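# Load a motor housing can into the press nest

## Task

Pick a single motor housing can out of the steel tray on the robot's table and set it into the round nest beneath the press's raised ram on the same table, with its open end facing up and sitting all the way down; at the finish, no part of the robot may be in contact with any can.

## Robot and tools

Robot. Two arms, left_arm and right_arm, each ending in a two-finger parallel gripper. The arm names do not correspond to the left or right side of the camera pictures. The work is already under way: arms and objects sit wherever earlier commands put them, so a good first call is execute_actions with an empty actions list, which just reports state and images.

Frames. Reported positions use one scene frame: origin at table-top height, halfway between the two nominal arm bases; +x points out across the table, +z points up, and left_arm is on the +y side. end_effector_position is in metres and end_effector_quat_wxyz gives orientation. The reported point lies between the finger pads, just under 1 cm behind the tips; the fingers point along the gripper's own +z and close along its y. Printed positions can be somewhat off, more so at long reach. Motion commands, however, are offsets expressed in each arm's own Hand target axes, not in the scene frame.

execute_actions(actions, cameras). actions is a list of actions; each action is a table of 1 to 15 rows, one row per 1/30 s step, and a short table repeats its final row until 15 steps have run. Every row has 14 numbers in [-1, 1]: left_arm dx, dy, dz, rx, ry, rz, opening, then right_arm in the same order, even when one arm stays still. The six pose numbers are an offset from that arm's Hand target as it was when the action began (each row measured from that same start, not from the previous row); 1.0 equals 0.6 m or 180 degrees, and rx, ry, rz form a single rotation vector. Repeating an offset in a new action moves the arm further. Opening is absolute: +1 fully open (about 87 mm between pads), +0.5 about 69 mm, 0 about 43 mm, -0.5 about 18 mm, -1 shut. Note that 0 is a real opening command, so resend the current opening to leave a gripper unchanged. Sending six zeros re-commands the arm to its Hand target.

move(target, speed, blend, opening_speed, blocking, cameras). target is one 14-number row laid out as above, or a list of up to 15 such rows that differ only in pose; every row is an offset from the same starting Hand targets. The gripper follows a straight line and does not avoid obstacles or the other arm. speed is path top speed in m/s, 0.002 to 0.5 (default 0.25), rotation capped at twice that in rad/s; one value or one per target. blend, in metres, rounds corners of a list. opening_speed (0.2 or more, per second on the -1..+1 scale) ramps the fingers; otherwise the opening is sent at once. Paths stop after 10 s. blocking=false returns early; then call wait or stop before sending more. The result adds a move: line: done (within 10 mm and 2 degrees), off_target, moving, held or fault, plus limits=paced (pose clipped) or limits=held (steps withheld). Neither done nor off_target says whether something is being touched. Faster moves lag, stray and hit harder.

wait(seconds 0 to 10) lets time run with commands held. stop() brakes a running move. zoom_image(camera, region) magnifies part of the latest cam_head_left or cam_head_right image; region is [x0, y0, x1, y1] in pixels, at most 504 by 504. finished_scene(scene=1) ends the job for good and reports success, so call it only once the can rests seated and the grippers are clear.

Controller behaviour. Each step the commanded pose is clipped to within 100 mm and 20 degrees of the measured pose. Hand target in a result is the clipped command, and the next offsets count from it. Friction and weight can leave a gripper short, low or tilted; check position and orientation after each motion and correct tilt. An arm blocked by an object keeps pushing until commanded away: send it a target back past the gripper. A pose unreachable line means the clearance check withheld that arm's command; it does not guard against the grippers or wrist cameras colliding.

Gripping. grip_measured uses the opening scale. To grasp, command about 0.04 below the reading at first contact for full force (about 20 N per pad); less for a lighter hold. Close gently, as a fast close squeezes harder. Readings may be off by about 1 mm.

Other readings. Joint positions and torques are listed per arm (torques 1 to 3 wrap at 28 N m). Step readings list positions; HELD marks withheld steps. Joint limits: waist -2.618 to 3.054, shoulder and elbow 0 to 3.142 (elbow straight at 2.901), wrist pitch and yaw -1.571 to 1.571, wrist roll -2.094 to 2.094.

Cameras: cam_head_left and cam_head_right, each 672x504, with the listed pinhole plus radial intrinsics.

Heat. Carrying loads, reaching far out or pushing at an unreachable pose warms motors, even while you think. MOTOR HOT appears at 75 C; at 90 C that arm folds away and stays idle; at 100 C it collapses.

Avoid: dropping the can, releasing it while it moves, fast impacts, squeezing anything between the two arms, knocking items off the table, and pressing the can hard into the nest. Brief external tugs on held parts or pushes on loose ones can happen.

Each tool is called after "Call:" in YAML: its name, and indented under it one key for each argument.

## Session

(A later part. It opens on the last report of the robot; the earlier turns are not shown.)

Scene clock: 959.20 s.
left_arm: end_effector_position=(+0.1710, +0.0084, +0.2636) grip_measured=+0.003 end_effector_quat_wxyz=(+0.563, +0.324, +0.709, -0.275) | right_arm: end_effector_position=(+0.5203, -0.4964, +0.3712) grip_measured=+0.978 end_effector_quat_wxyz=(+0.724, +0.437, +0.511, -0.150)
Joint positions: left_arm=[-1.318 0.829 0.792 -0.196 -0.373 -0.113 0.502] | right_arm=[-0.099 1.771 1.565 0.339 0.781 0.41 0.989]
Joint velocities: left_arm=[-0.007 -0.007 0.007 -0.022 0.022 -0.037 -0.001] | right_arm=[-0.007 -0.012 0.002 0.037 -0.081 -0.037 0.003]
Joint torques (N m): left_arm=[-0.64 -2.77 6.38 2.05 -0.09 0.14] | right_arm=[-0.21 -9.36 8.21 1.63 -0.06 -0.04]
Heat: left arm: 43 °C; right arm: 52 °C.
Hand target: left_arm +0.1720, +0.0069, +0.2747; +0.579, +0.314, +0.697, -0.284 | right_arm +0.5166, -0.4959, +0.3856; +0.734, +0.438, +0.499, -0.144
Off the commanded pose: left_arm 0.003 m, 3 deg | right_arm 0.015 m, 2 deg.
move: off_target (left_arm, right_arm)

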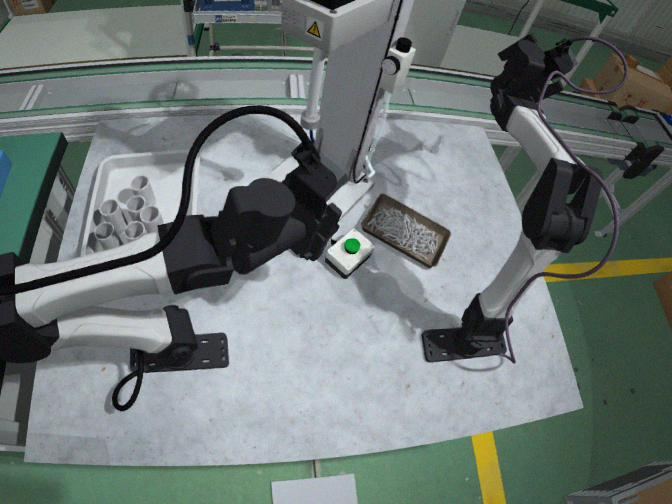

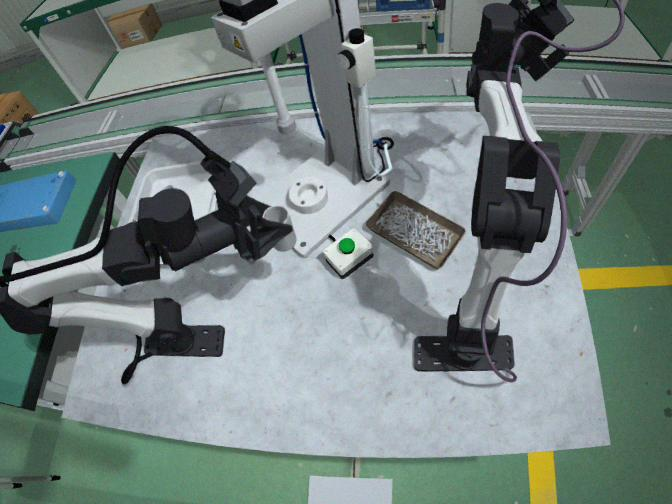

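Call:
move:
  target: [0.127,0.2145,0.105,0,-0.017,0,-0.14,0,0,0,0,0,0,1]
  speed: 0.15

Call:
zoom_image:
  camera: "cam_head_left"
  region: [240, 100, 400, 260]

Call:
zoom_image:
  camera: "cam_head_right"
  region: [210, 100, 370, 260]

Scene clock: 968.33 s.
left_arm: end_effector_position=(+0.2983, +0.0546, +0.1801) grip_measured=+0.003 end_effector_quat_wxyz=(+0.590, +0.314, +0.690, -0.279) | right_arm: end_effector_position=(+0.5203, -0.4964, +0.3712) grip_measured=+0.978 end_effector_quat_wxyz=(+0.724, +0.437, +0.511, -0.150)
Joint positions: left_arm=[-0.604 1.053 0.473 0.423 0.315 0.034 0.502] | right_arm=[-0.099 1.771 1.565 0.339 0.781 0.41 0.989]
Joint velocities: left_arm=[0.002 0.012 0.022 0.007 -0.051 0.022 -0.011] | right_arm=[-0.017 0.002 0.007 -0.066 -0.066 -0.007 -0.003]
Joint torques (N m): left_arm=[0.62 -2.63 6.23 2.07 0.21 0.1] | right_arm=[-0.23 -9.36 8.21 1.63 -0.06 -0.04]
Heat: left arm: 43 °C; right arm: 52 °C.
Hand target: left_arm +0.3015, +0.0534, +0.1877; +0.604, +0.316, +0.676, -0.282 | right_arm +0.5166, -0.4959, +0.3856; +0.734, +0.438, +0.499, -0.144
Off the commanded pose: left_arm 0.007 m, 2 deg | right_arm 0.015 m, 2 deg.
move: off_target (right_arm)

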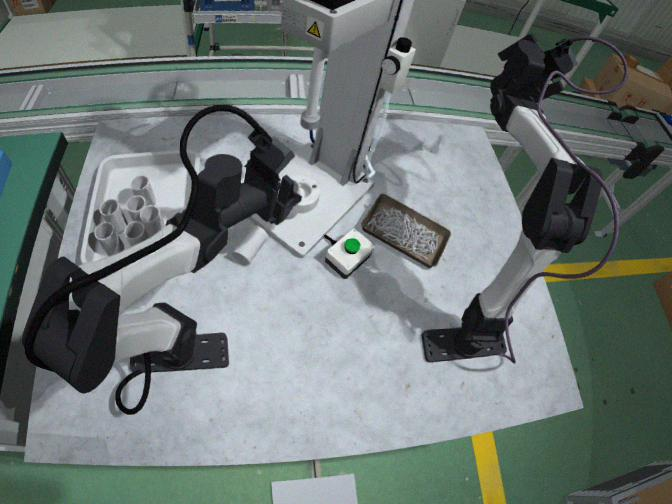

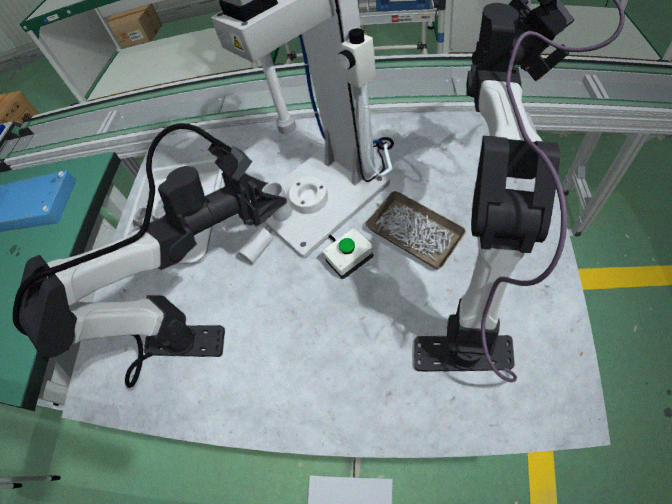

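Scaled by 3.150.

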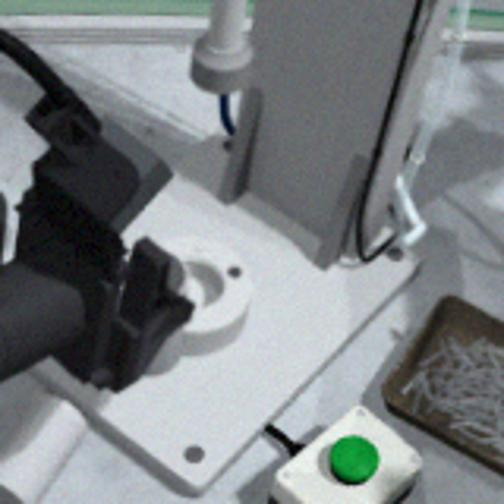

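Scaled by 3.150.

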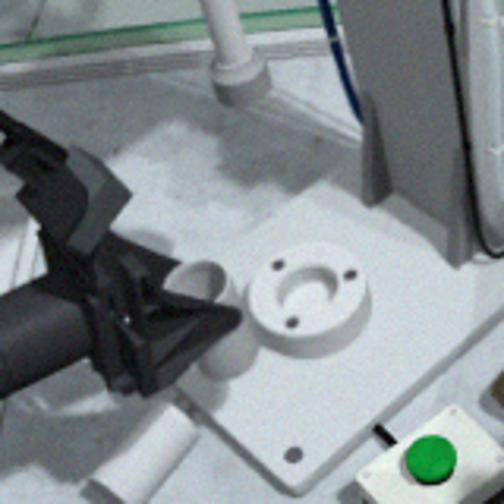

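Call:
zoom_image:
  camera: "cam_head_right"
  region: [250, 160, 340, 250]

Call:
zoom_image:
  camera: "cam_head_left"
  region: [250, 150, 340, 240]

Call:
zoom_image:
  camera: "cam_head_right"
  region: [200, 0, 400, 200]

Scaled by 5.600.

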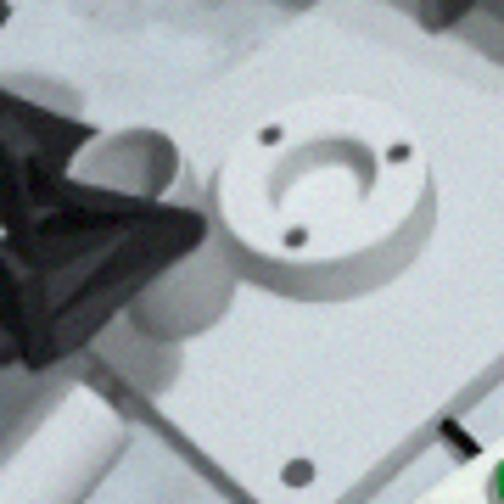

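Scaled by 5.600.

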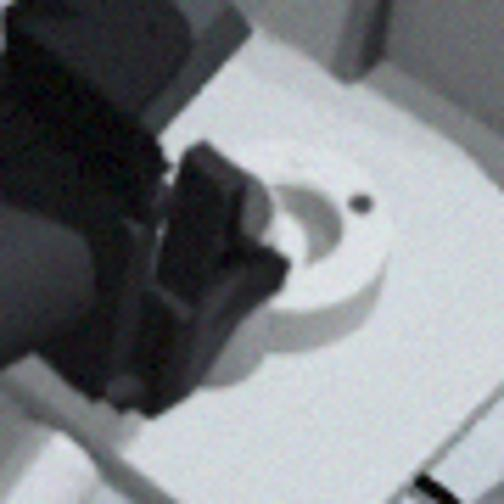

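Scaled by 2.520.

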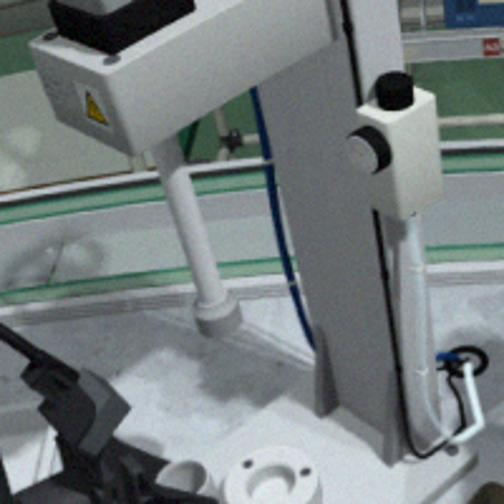

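Call:
move:
  target: [0.018,0.09,0.139,0,0,0,-0.14,0,0,0,0,0,0,1]
  speed: 0.12

Call:
zoom_image:
  camera: "cam_head_left"
  region: [260, 140, 350, 230]

Call:
zoom_image:
  camera: "cam_head_right"
  region: [260, 140, 350, 230]

Scene clock: 986.73 s.
left_arm: end_effector_position=(+0.3839, +0.0317, +0.1425) grip_measured=+0.003 end_effector_quat_wxyz=(+0.576, +0.313, +0.701, -0.279) | right_arm: end_effector_position=(+0.5203, -0.4964, +0.3712) grip_measured=+0.978 end_effector_quat_wxyz=(+0.724, +0.437, +0.511, -0.150)
Joint positions: left_arm=[-0.516 1.539 0.673 0.669 0.4 0.048 0.502] | right_arm=[-0.099 1.771 1.565 0.339 0.781 0.41 0.989]
Joint velocities: left_arm=[-0.022 0.002 -0.027 0.051 -0.007 -0.037 -0.009] | right_arm=[-0.002 -0.007 0.012 0.051 -0.007 0.081 0.008]
Joint torques (N m): left_arm=[0.64 -6.09 8.64 2.02 0.25 0.16] | right_arm=[-0.23 -9.35 8.21 1.63 -0.06 -0.04]
Heat: left arm: 44 °C; right arm: 52 °C.
Hand target: left_arm +0.3960, +0.0265, +0.1648; +0.604, +0.317, +0.676, -0.280 | right_arm +0.5166, -0.4959, +0.3856; +0.734, +0.438, +0.499, -0.144
Off the commanded pose: left_arm 0.028 m, 4 deg | right_arm 0.015 m, 2 deg.
move: off_target (left_arm, right_arm)

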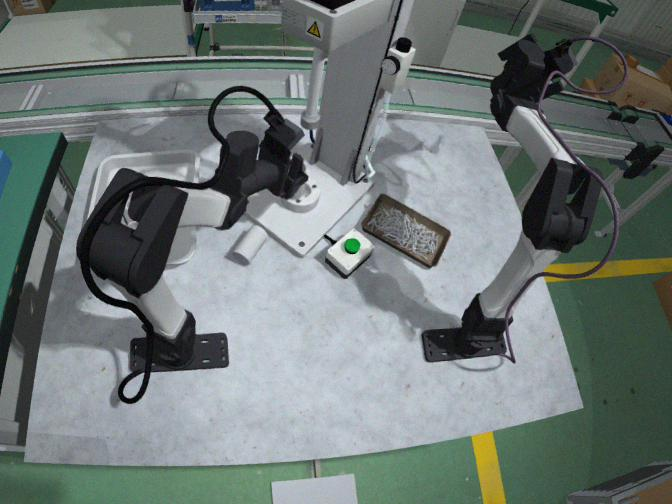

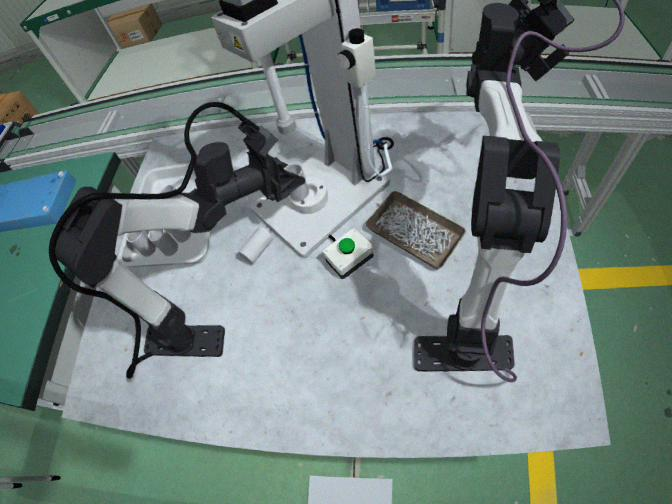

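Scaled by 5.600.

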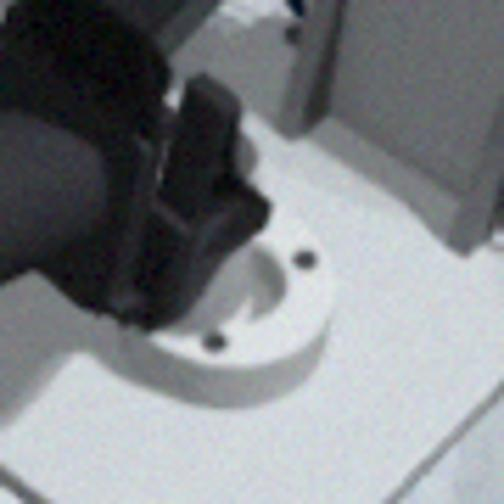

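Scaled by 5.600.

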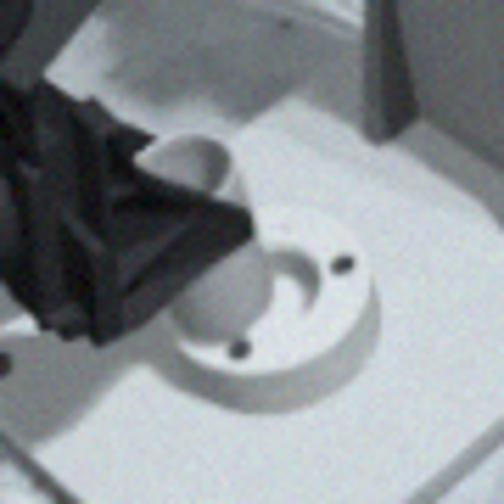

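Call:
move:
  target: [-0.021,0.013,0.034,0,-0.007,0,-0.14,0,0,0,0,0,0,1]
  speed: 0.06

Call:
zoom_image:
  camera: "cam_head_left"
  region: [260, 140, 350, 230]

Call:
zoom_image:
  camera: "cam_head_right"
  region: [260, 140, 350, 230]

Scene clock: 996.70 s.
left_arm: end_effector_position=(+0.4014, +0.0225, +0.1510) grip_measured=+0.003 end_effector_quat_wxyz=(+0.586, +0.316, +0.691, -0.282) | right_arm: end_effector_position=(+0.5203, -0.4964, +0.3712) grip_measured=+0.978 end_effector_quat_wxyz=(+0.724, +0.437, +0.511, -0.150)
Joint positions: left_arm=[-0.513 1.601 0.746 0.686 0.412 0.048 0.502] | right_arm=[-0.099 1.771 1.565 0.339 0.781 0.41 0.989]
Joint velocities: left_arm=[-0.002 0.017 -0.012 -0.007 0.051 -0.007 -0.004] | right_arm=[-0.017 -0.017 -0.022 0.007 -0.022 0.007 0.018]
Joint torques (N m): left_arm=[0.08 -6.02 9.98 1.95 0.15 0.01] | right_arm=[-0.23 -9.36 8.21 1.63 -0.06 -0.04]
Heat: left arm: 46 °C; right arm: 52 °C.
Hand target: left_arm +0.4159, +0.0148, +0.1744; +0.611, +0.314, +0.669, -0.284 | right_arm +0.5166, -0.4959, +0.3856; +0.734, +0.438, +0.499, -0.144
Off the commanded pose: left_arm 0.029 m, 4 deg | right_arm 0.015 m, 2 deg.
move: off_target (left_arm, right_arm)

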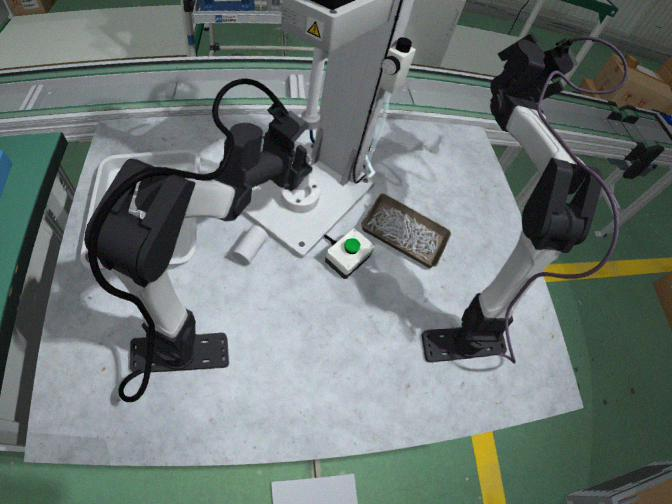

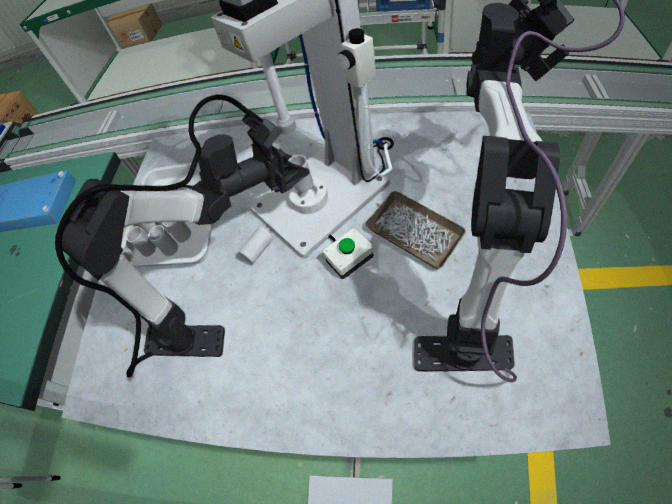

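Scaled by 5.600.

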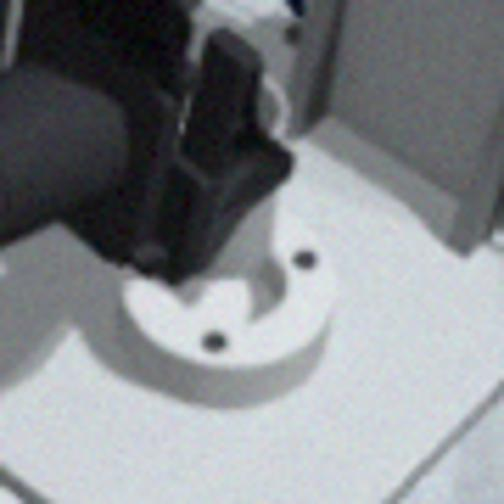

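Scaled by 5.600.

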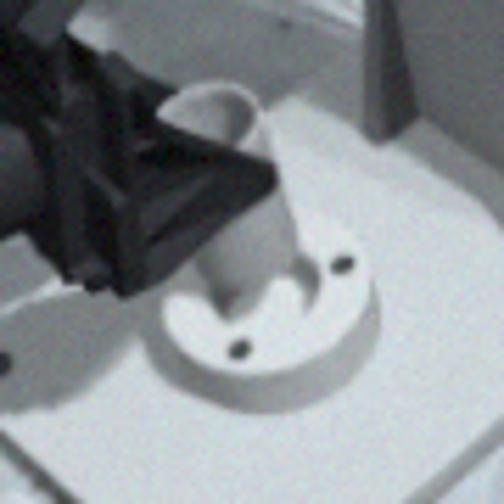

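Call:
move:
  target: [0.023,0.001,0.004,0,0,0,-0.14,0,0,0,0,0,0,1]
  speed: 0.04

Call:
zoom_image:
  camera: "cam_head_left"
  region: [260, 140, 350, 230]

Call:
zoom_image:
  camera: "cam_head_right"
  region: [260, 140, 350, 230]

Scene clock: 1005.07 s.
left_arm: end_effector_position=(+0.4063, +0.0184, +0.1528) grip_measured=+0.003 end_effector_quat_wxyz=(+0.599, +0.323, +0.672, -0.290) | right_arm: end_effector_position=(+0.5203, -0.4964, +0.3712) grip_measured=+0.978 end_effector_quat_wxyz=(+0.724, +0.437, +0.511, -0.150)
Joint positions: left_arm=[-0.506 1.641 0.746 0.769 0.442 0.051 0.502] | right_arm=[-0.099 1.771 1.565 0.339 0.781 0.41 0.989]
Joint velocities: left_arm=[0.012 0.012 -0.002 -0.022 -0.007 -0.022 -0.009] | right_arm=[-0.007 0.002 0.017 -0.022 -0.007 -0.022 0.018]
Joint torques (N m): left_arm=[-0.61 -5.61 8.14 1.76 -0.14 -0.04] | right_arm=[-0.23 -9.35 8.2 1.63 -0.07 -0.04]
Heat: left arm: 49 °C; right arm: 52 °C.
Hand target: left_arm +0.4169, +0.0145, +0.1603; +0.611, +0.314, +0.669, -0.284 | right_arm +0.5166, -0.4959, +0.3856; +0.734, +0.438, +0.499, -0.144
Off the commanded pose: left_arm 0.014 m, 2 deg | right_arm 0.015 m, 2 deg.
move: off_target (left_arm, right_arm)

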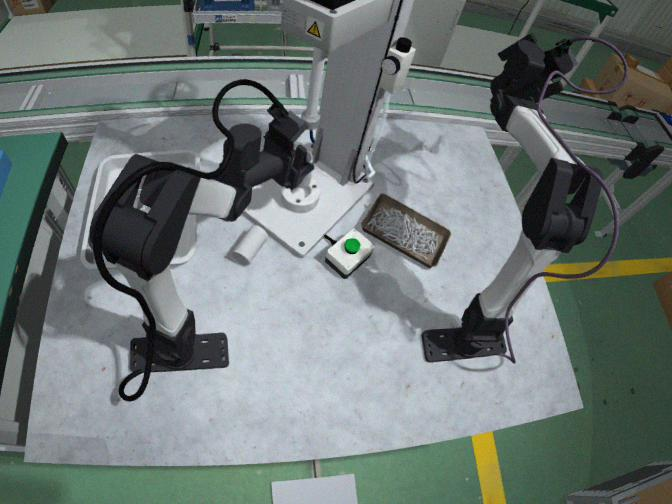

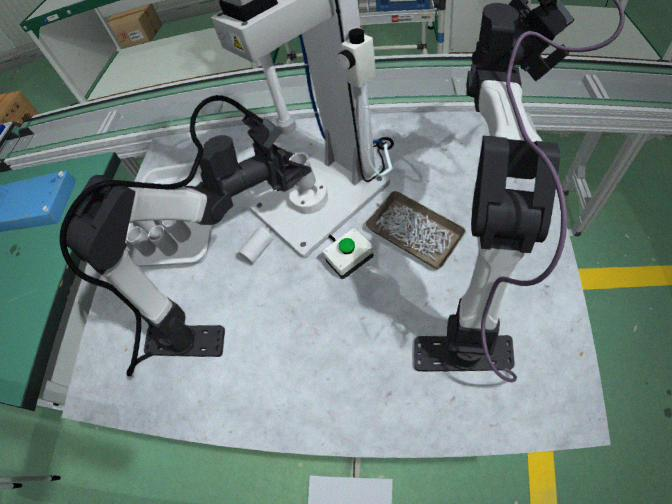

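Scaled by 5.600.

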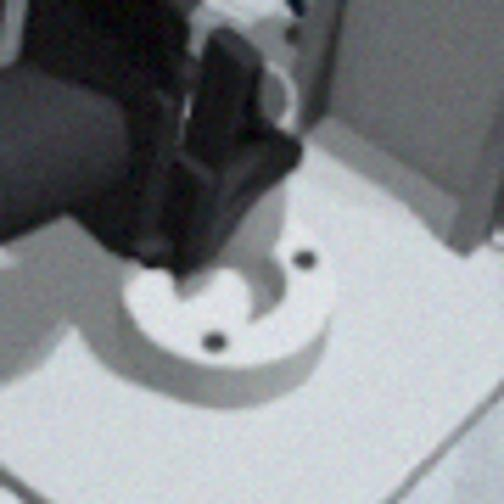

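Scaled by 5.600.

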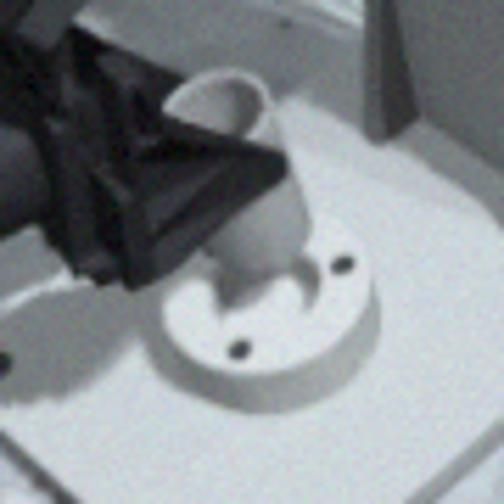

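Call:
move:
  target: [0.043,0.002,-0.008,0,0.01,0,-0.14,0,0,0,0,0,0,1]
  speed: 0.04

Call:
zoom_image:
  camera: "cam_head_left"
  region: [260, 140, 350, 230]

Call:
zoom_image:
  camera: "cam_head_right"
  region: [260, 140, 350, 230]

Scene clock: 1012.07 s.
left_arm: end_effector_position=(+0.4093, +0.0177, +0.1470) grip_measured=+0.003 end_effector_quat_wxyz=(+0.607, +0.324, +0.665, -0.289) | right_arm: end_effector_position=(+0.5203, -0.4964, +0.3712) grip_measured=+0.978 end_effector_quat_wxyz=(+0.724, +0.437, +0.511, -0.150)
Joint positions: left_arm=[-0.504 1.676 0.733 0.837 0.445 0.054 0.502] | right_arm=[-0.099 1.771 1.565 0.339 0.781 0.41 0.989]
Joint velocities: left_arm=[-0.017 -0.002 0.012 0.066 -0.007 -0.037 0.001] | right_arm=[-0.022 -0.007 -0.017 -0.11 -0.007 -0.022 -0.008]
Joint torques (N m): left_arm=[0.35 -5.71 5.33 1.53 -0.09 0.1] | right_arm=[-0.23 -9.35 8.21 1.62 -0.06 -0.04]
Heat: left arm: 48 °C; right arm: 52 °C.
Hand target: left_arm +0.4133, +0.0212, +0.1350; +0.601, +0.319, +0.678, -0.279 | right_arm +0.5166, -0.4959, +0.3856; +0.734, +0.438, +0.499, -0.144
Off the commanded pose: left_arm 0.013 m, 2 deg | right_arm 0.015 m, 2 deg.
move: off_target (left_arm, right_arm)

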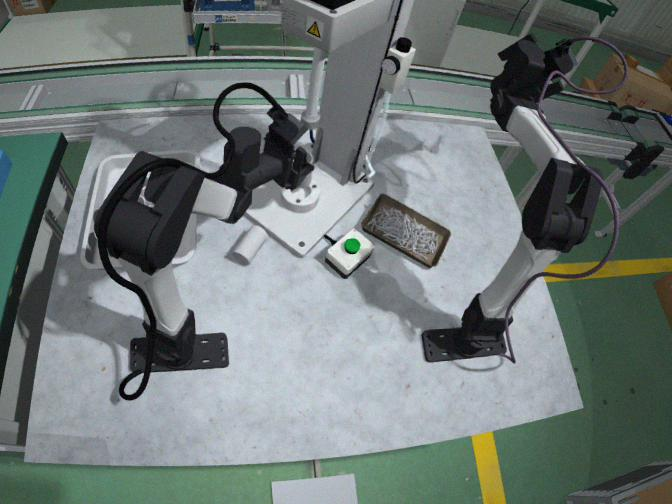

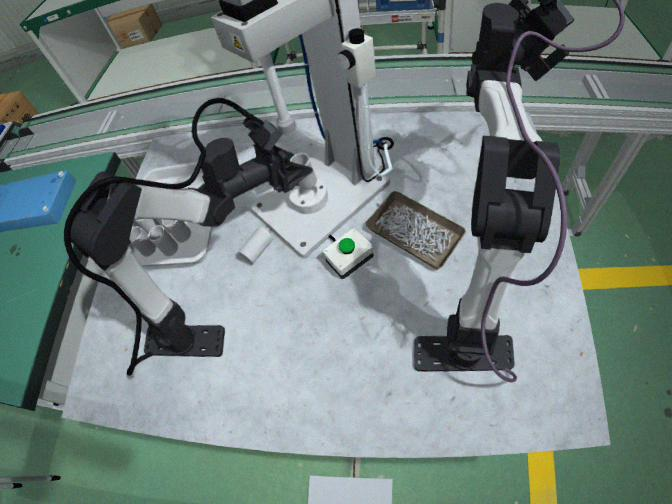

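Scaled by 5.600.

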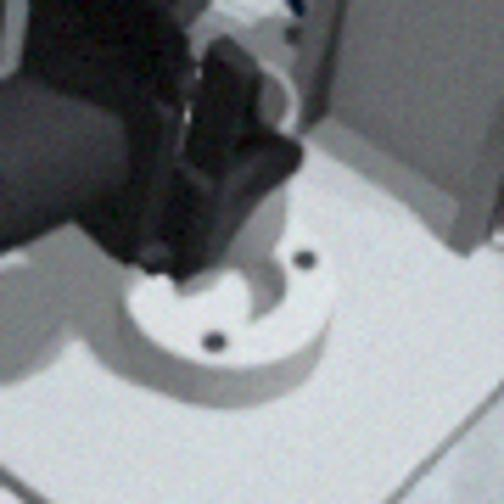

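Scaled by 5.600.

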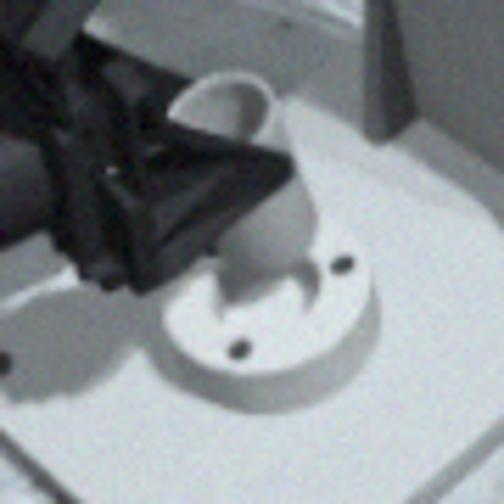

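Call:
move:
  target: [0.0125,0.001,-0.005,0,0.028,0,-0.14,0,0,0,0,0,0,1]
  speed: 0.04

Call:
zoom_image:
  camera: "cam_head_left"
  region: [260, 140, 350, 230]

Call:
zoom_image:
  camera: "cam_head_right"
  region: [260, 140, 350, 230]

Scene clock: 1018.60 s.
left_arm: end_effector_position=(+0.4077, +0.0243, +0.1343) grip_measured=+0.003 end_effector_quat_wxyz=(+0.587, +0.333, +0.684, -0.276) | right_arm: end_effector_position=(+0.5203, -0.4964, +0.3712) grip_measured=+0.978 end_effector_quat_wxyz=(+0.724, +0.437, +0.511, -0.150)
Joint positions: left_arm=[-0.496 1.665 0.737 0.752 0.442 0.09 0.502] | right_arm=[-0.099 1.771 1.565 0.339 0.781 0.41 0.989]
Joint velocities: left_arm=[-0.002 -0.002 0.032 0.007 0.022 0.022 -0.004] | right_arm=[0.002 -0.002 0.022 -0.066 0.007 -0.051 -0.003]
Joint torques (N m): left_arm=[-0.58 -7.34 8.08 0.8 -0.13 0.15] | right_arm=[-0.23 -9.36 8.21 1.63 -0.06 -0.04]
Heat: left arm: 47 °C; right arm: 52 °C.
Hand target: left_arm +0.4114, +0.0245, +0.1279; +0.570, +0.330, +0.704, -0.264 | right_arm +0.5166, -0.4959, +0.3856; +0.734, +0.438, +0.499, -0.144
Off the commanded pose: left_arm 0.007 m, 3 deg | right_arm 0.015 m, 2 deg.
move: off_target (left_arm, right_arm)

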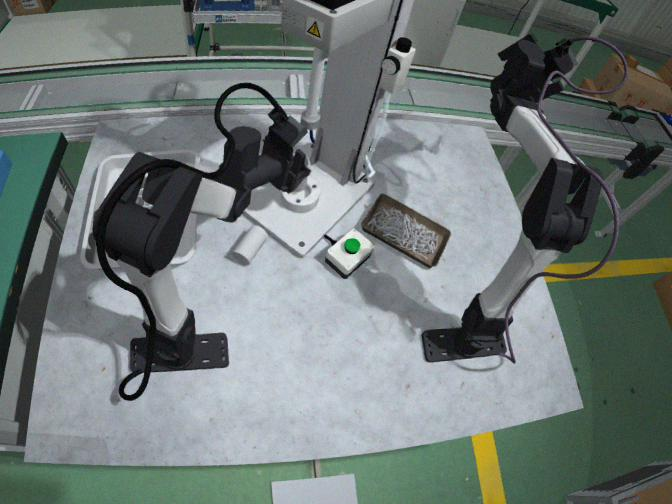

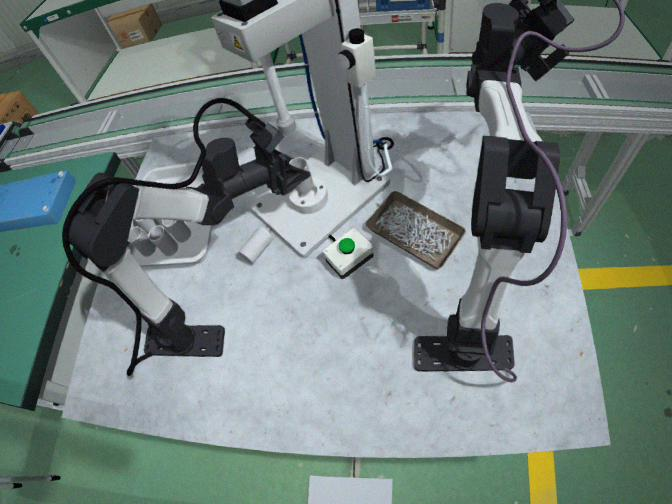

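Scaled by 5.600.

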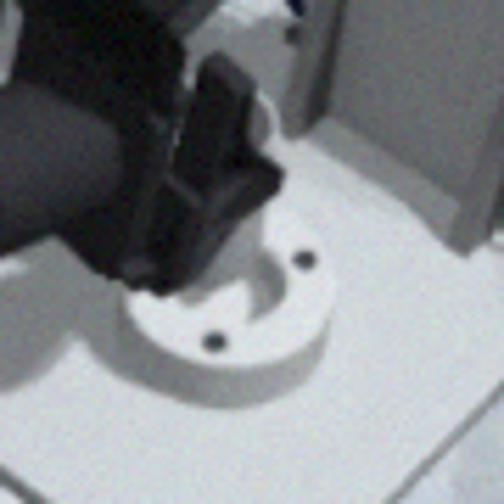

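Scaled by 5.600.

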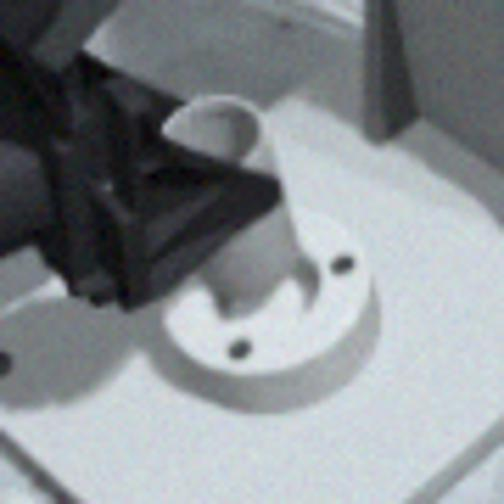

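Call:
move:
  target: [0.0235,0.0027,0.0095,0,0,0,-0.14,0,0,0,0,0,0,1]
  speed: 0.03

Call:
zoom_image:
  camera: "cam_head_left"
  region: [260, 140, 350, 230]

Call:
zoom_image:
  camera: "cam_head_right"
  region: [260, 140, 350, 230]

Scene clock: 1024.73 s.
left_arm: end_effector_position=(+0.4096, +0.0225, +0.1345) grip_measured=+0.003 end_effector_quat_wxyz=(+0.593, +0.335, +0.678, -0.277) | right_arm: end_effector_position=(+0.5203, -0.4964, +0.3712) grip_measured=+0.978 end_effector_quat_wxyz=(+0.724, +0.437, +0.511, -0.150)
Joint positions: left_arm=[-0.496 1.68 0.737 0.783 0.447 0.09 0.502] | right_arm=[-0.099 1.771 1.565 0.339 0.781 0.41 0.989]
Joint velocities: left_arm=[0.007 -0.007 -0.007 -0.022 -0.037 -0.037 0.004] | right_arm=[0.012 -0.017 -0.007 -0.007 0.022 0.007 -0.013]
Joint torques (N m): left_arm=[-0.36 -4.15 6.63 1.08 -0.18 0.14] | right_arm=[-0.23 -9.36 8.21 1.63 -0.06 -0.04]
Heat: left arm: 46 °C; right arm: 52 °C.
Hand target: left_arm +0.4143, +0.0238, +0.1128; +0.570, +0.330, +0.704, -0.264 | right_arm +0.5166, -0.4959, +0.3856; +0.734, +0.438, +0.499, -0.144
Off the commanded pose: left_arm 0.022 m, 4 deg | right_arm 0.015 m, 2 deg.
move: off_target (left_arm, right_arm)

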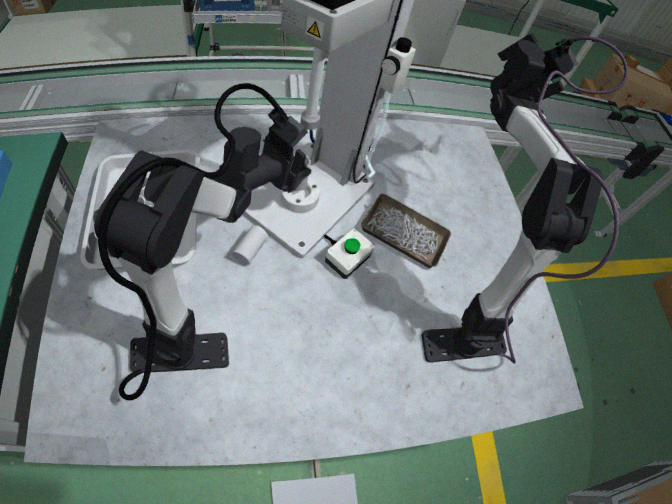

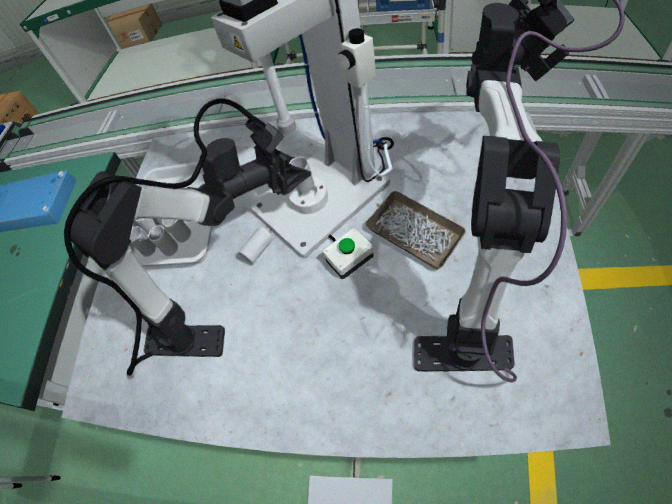

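Scaled by 5.600.

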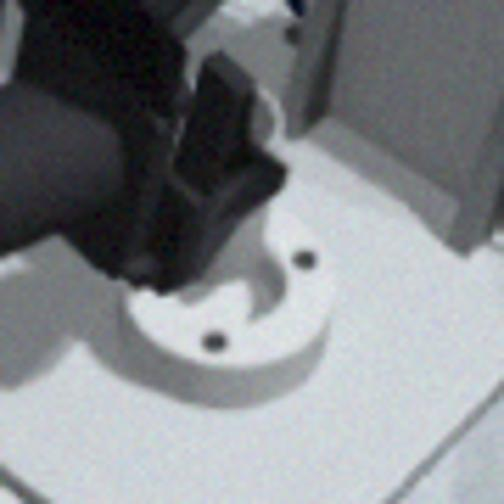

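Scaled by 5.600.

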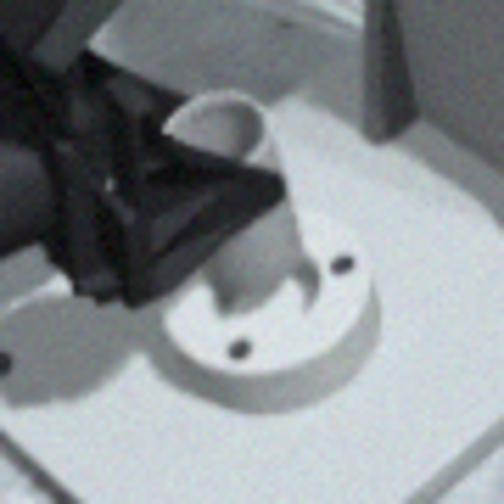

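Call:
move:
  target: [0.016,0,0.0035,0,0,0,-0.14,0,0,0,0,0,0,1]
  speed: 0.03

Call:
zoom_image:
  camera: "cam_head_left"
  region: [260, 140, 350, 230]

Call:
zoom_image:
  camera: "cam_head_right"
  region: [260, 140, 350, 230]

Scene clock: 1032.67 s.
left_arm: end_effector_position=(+0.4130, +0.0203, +0.1345) grip_measured=+0.003 end_effector_quat_wxyz=(+0.602, +0.336, +0.669, -0.279) | right_arm: end_effector_position=(+0.5203, -0.4964, +0.3712) grip_measured=+0.978 end_effector_quat_wxyz=(+0.724, +0.437, +0.511, -0.150)
Joint positions: left_arm=[-0.495 1.707 0.737 0.836 0.455 0.091 0.502] | right_arm=[-0.099 1.771 1.565 0.339 0.781 0.41 0.989]
Joint velocities: left_arm=[0.002 -0.017 0.007 0.037 -0.022 -0.007 -0.013] | right_arm=[-0.007 -0.012 -0.002 -0.081 0.007 0.051 -0.013]
Joint torques (N m): left_arm=[-0.51 -4.14 5.04 1.01 -0.24 0.19] | right_arm=[-0.23 -9.36 8.21 1.63 -0.06 -0.04]
Heat: left arm: 45 °C; right arm: 52 °C.
Hand target: left_arm +0.4143, +0.0240, +0.1029; +0.570, +0.330, +0.704, -0.264 | right_arm +0.5166, -0.4959, +0.3856; +0.734, +0.438, +0.499, -0.144
Off the commanded pose: left_arm 0.032 m, 6 deg | right_arm 0.015 m, 2 deg.
move: off_target (left_arm, right_arm)

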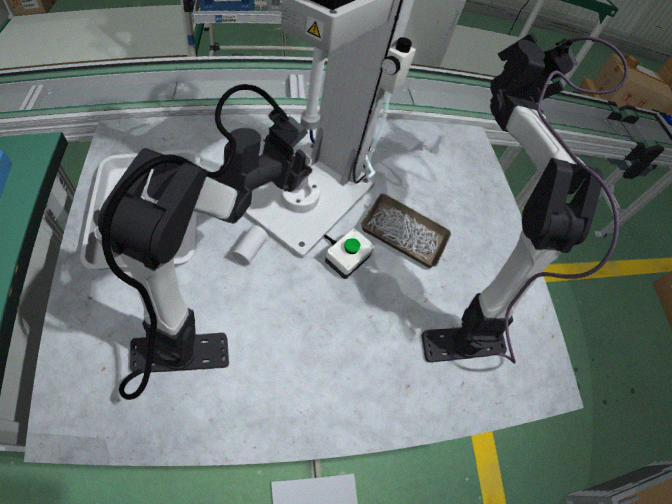

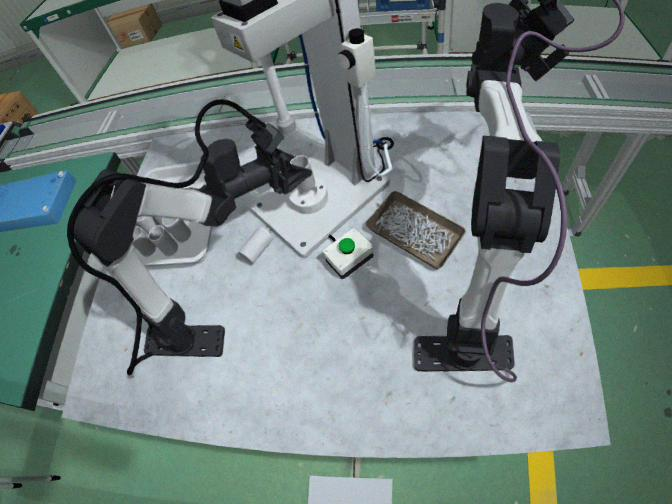

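Scaled by 5.600.

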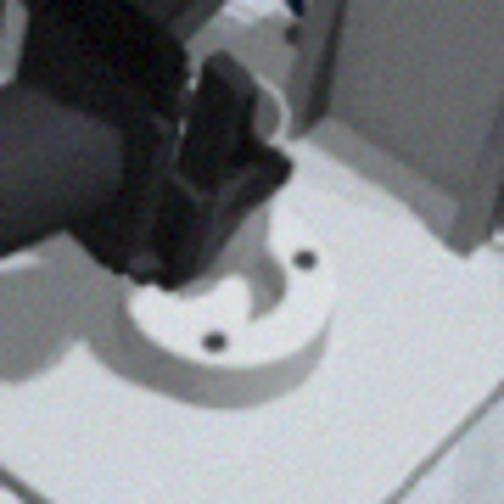

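Scaled by 5.600.

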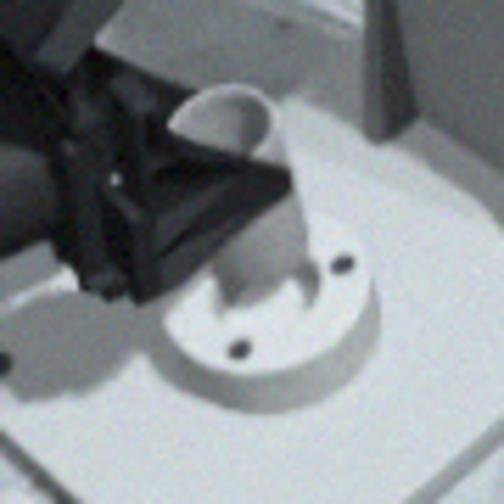

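Call:
move:
  target: [-0.075,-0.024,-0.0245,0,0,0,-0.14,0,0,0,0,0,0,1]
  speed: 0.05

Call:
zoom_image:
  camera: "cam_head_left"
  region: [260, 140, 350, 230]

Call:
zoom_image:
  camera: "cam_head_right"
  region: [260, 140, 350, 230]

Scene clock: 1038.93 s.
left_arm: end_effector_position=(+0.4022, +0.0314, +0.1362) grip_measured=+0.003 end_effector_quat_wxyz=(+0.575, +0.328, +0.705, -0.254) | right_arm: end_effector_position=(+0.5203, -0.4964, +0.3712) grip_measured=+0.978 end_effector_quat_wxyz=(+0.724, +0.437, +0.511, -0.150)
Joint positions: left_arm=[-0.509 1.601 0.739 0.635 0.386 0.106 0.502] | right_arm=[-0.099 1.771 1.565 0.339 0.781 0.41 0.989]
Joint velocities: left_arm=[-0.022 0.002 -0.007 -0.051 0.037 -0.037 -0.009] | right_arm=[-0.007 -0.012 0.007 -0.007 -0.022 0.037 -0.013]
Joint torques (N m): left_arm=[-2.66 -8.84 9.69 1.02 0.08 -0.17] | right_arm=[-0.23 -9.36 8.21 1.63 -0.06 -0.04]
Heat: left arm: 45 °C; right arm: 53 °C.
Hand target: left_arm +0.4003, +0.0174, +0.1506; +0.570, +0.330, +0.704, -0.265 | right_arm +0.5166, -0.4959, +0.3856; +0.734, +0.438, +0.499, -0.144
Off the commanded pose: left_arm 0.019 m, 1 deg | right_arm 0.015 m, 2 deg.
move: off_target (left_arm, right_arm)

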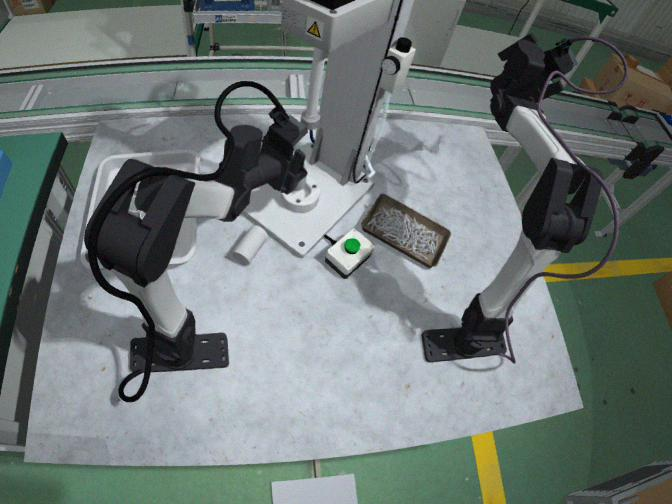

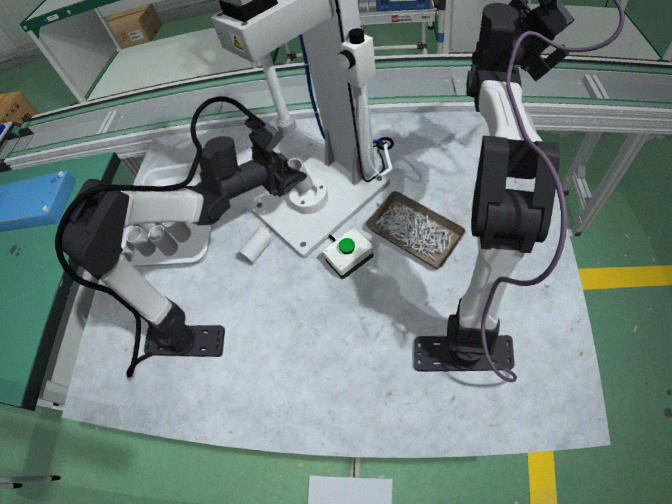

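Scaled by 5.600.

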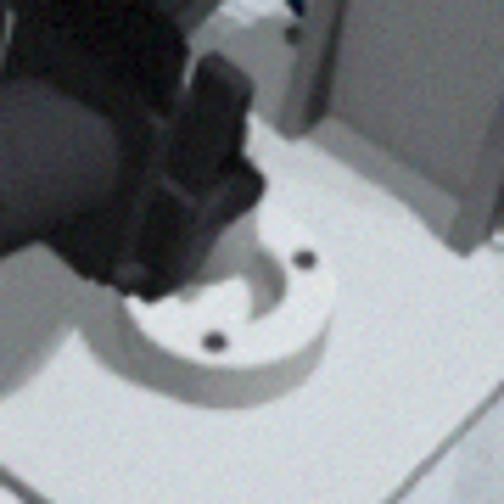

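Scaled by 5.600.

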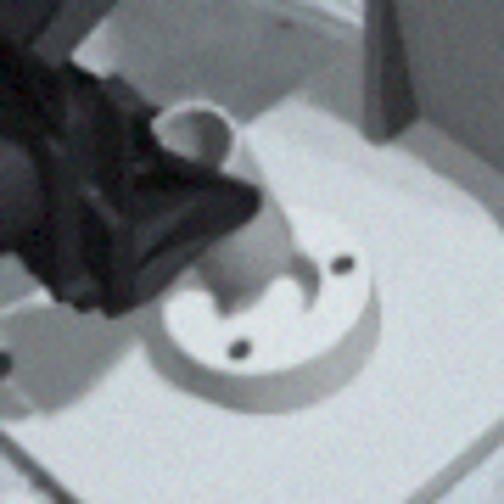

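Call:
move:
  target: [-0.025,0,-0.005,0,0,0,-0.14,0,0,0,0,0,0,1]
  speed: 0.05

Call:
zoom_image:
  camera: "cam_head_left"
  region: [260, 140, 350, 230]

Call:
zoom_image:
  camera: "cam_head_right"
  region: [260, 140, 350, 230]

Scene clock: 1043.53 s.
left_arm: end_effector_position=(+0.3974, +0.0363, +0.1366) grip_measured=+0.003 end_effector_quat_wxyz=(+0.559, +0.331, +0.719, -0.245) | right_arm: end_effector_position=(+0.5203, -0.4964, +0.3712) grip_measured=+0.978 end_effector_quat_wxyz=(+0.724, +0.437, +0.511, -0.150)
Joint positions: left_arm=[-0.509 1.563 0.755 0.532 0.374 0.121 0.502] | right_arm=[-0.099 1.771 1.565 0.339 0.781 0.41 0.989]
Joint velocities: left_arm=[-0.017 -0.012 -0.017 0.007 0.022 0.037 -0.009] | right_arm=[-0.017 0.002 -0.007 0.007 -0.037 -0.095 -0.008]
Joint torques (N m): left_arm=[-2.63 -8.5 11.45 1.25 0.2 -0.35] | right_arm=[-0.23 -9.35 8.21 1.63 -0.06 -0.04]
Heat: left arm: 46 °C; right arm: 53 °C.
Hand target: left_arm +0.4005, +0.0170, +0.1660; +0.570, +0.330, +0.704, -0.265 | right_arm +0.5166, -0.4959, +0.3856; +0.734, +0.438, +0.499, -0.144
Off the commanded pose: left_arm 0.035 m, 3 deg | right_arm 0.015 m, 2 deg.
move: off_target (left_arm, right_arm)

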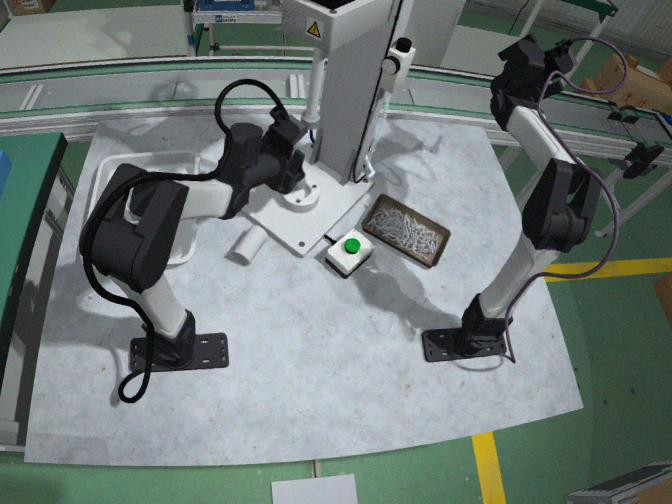

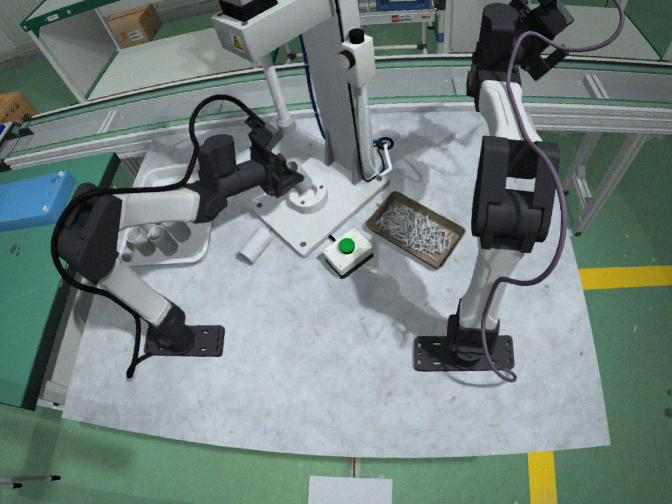

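Scaled by 5.600.

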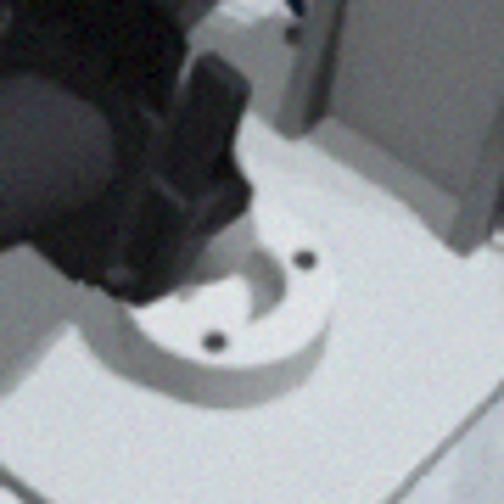

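Scaled by 5.600.

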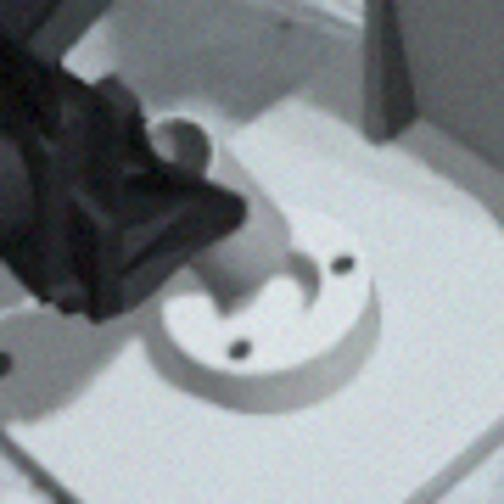

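Call:
zoom_image:
  camera: "cam_head_right"
  region: [284, 166, 334, 216]

Call:
zoom_image:
  camera: "cam_head_left"
  region: [278, 160, 328, 210]

Scaled by 10.080.

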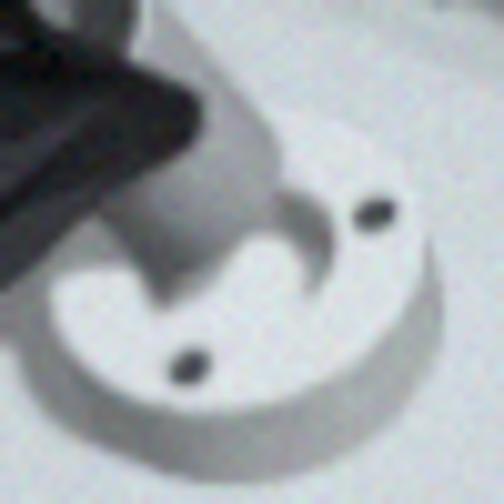

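Scaled by 10.080.

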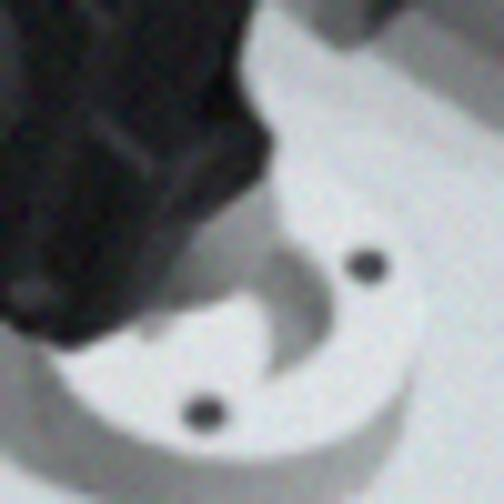

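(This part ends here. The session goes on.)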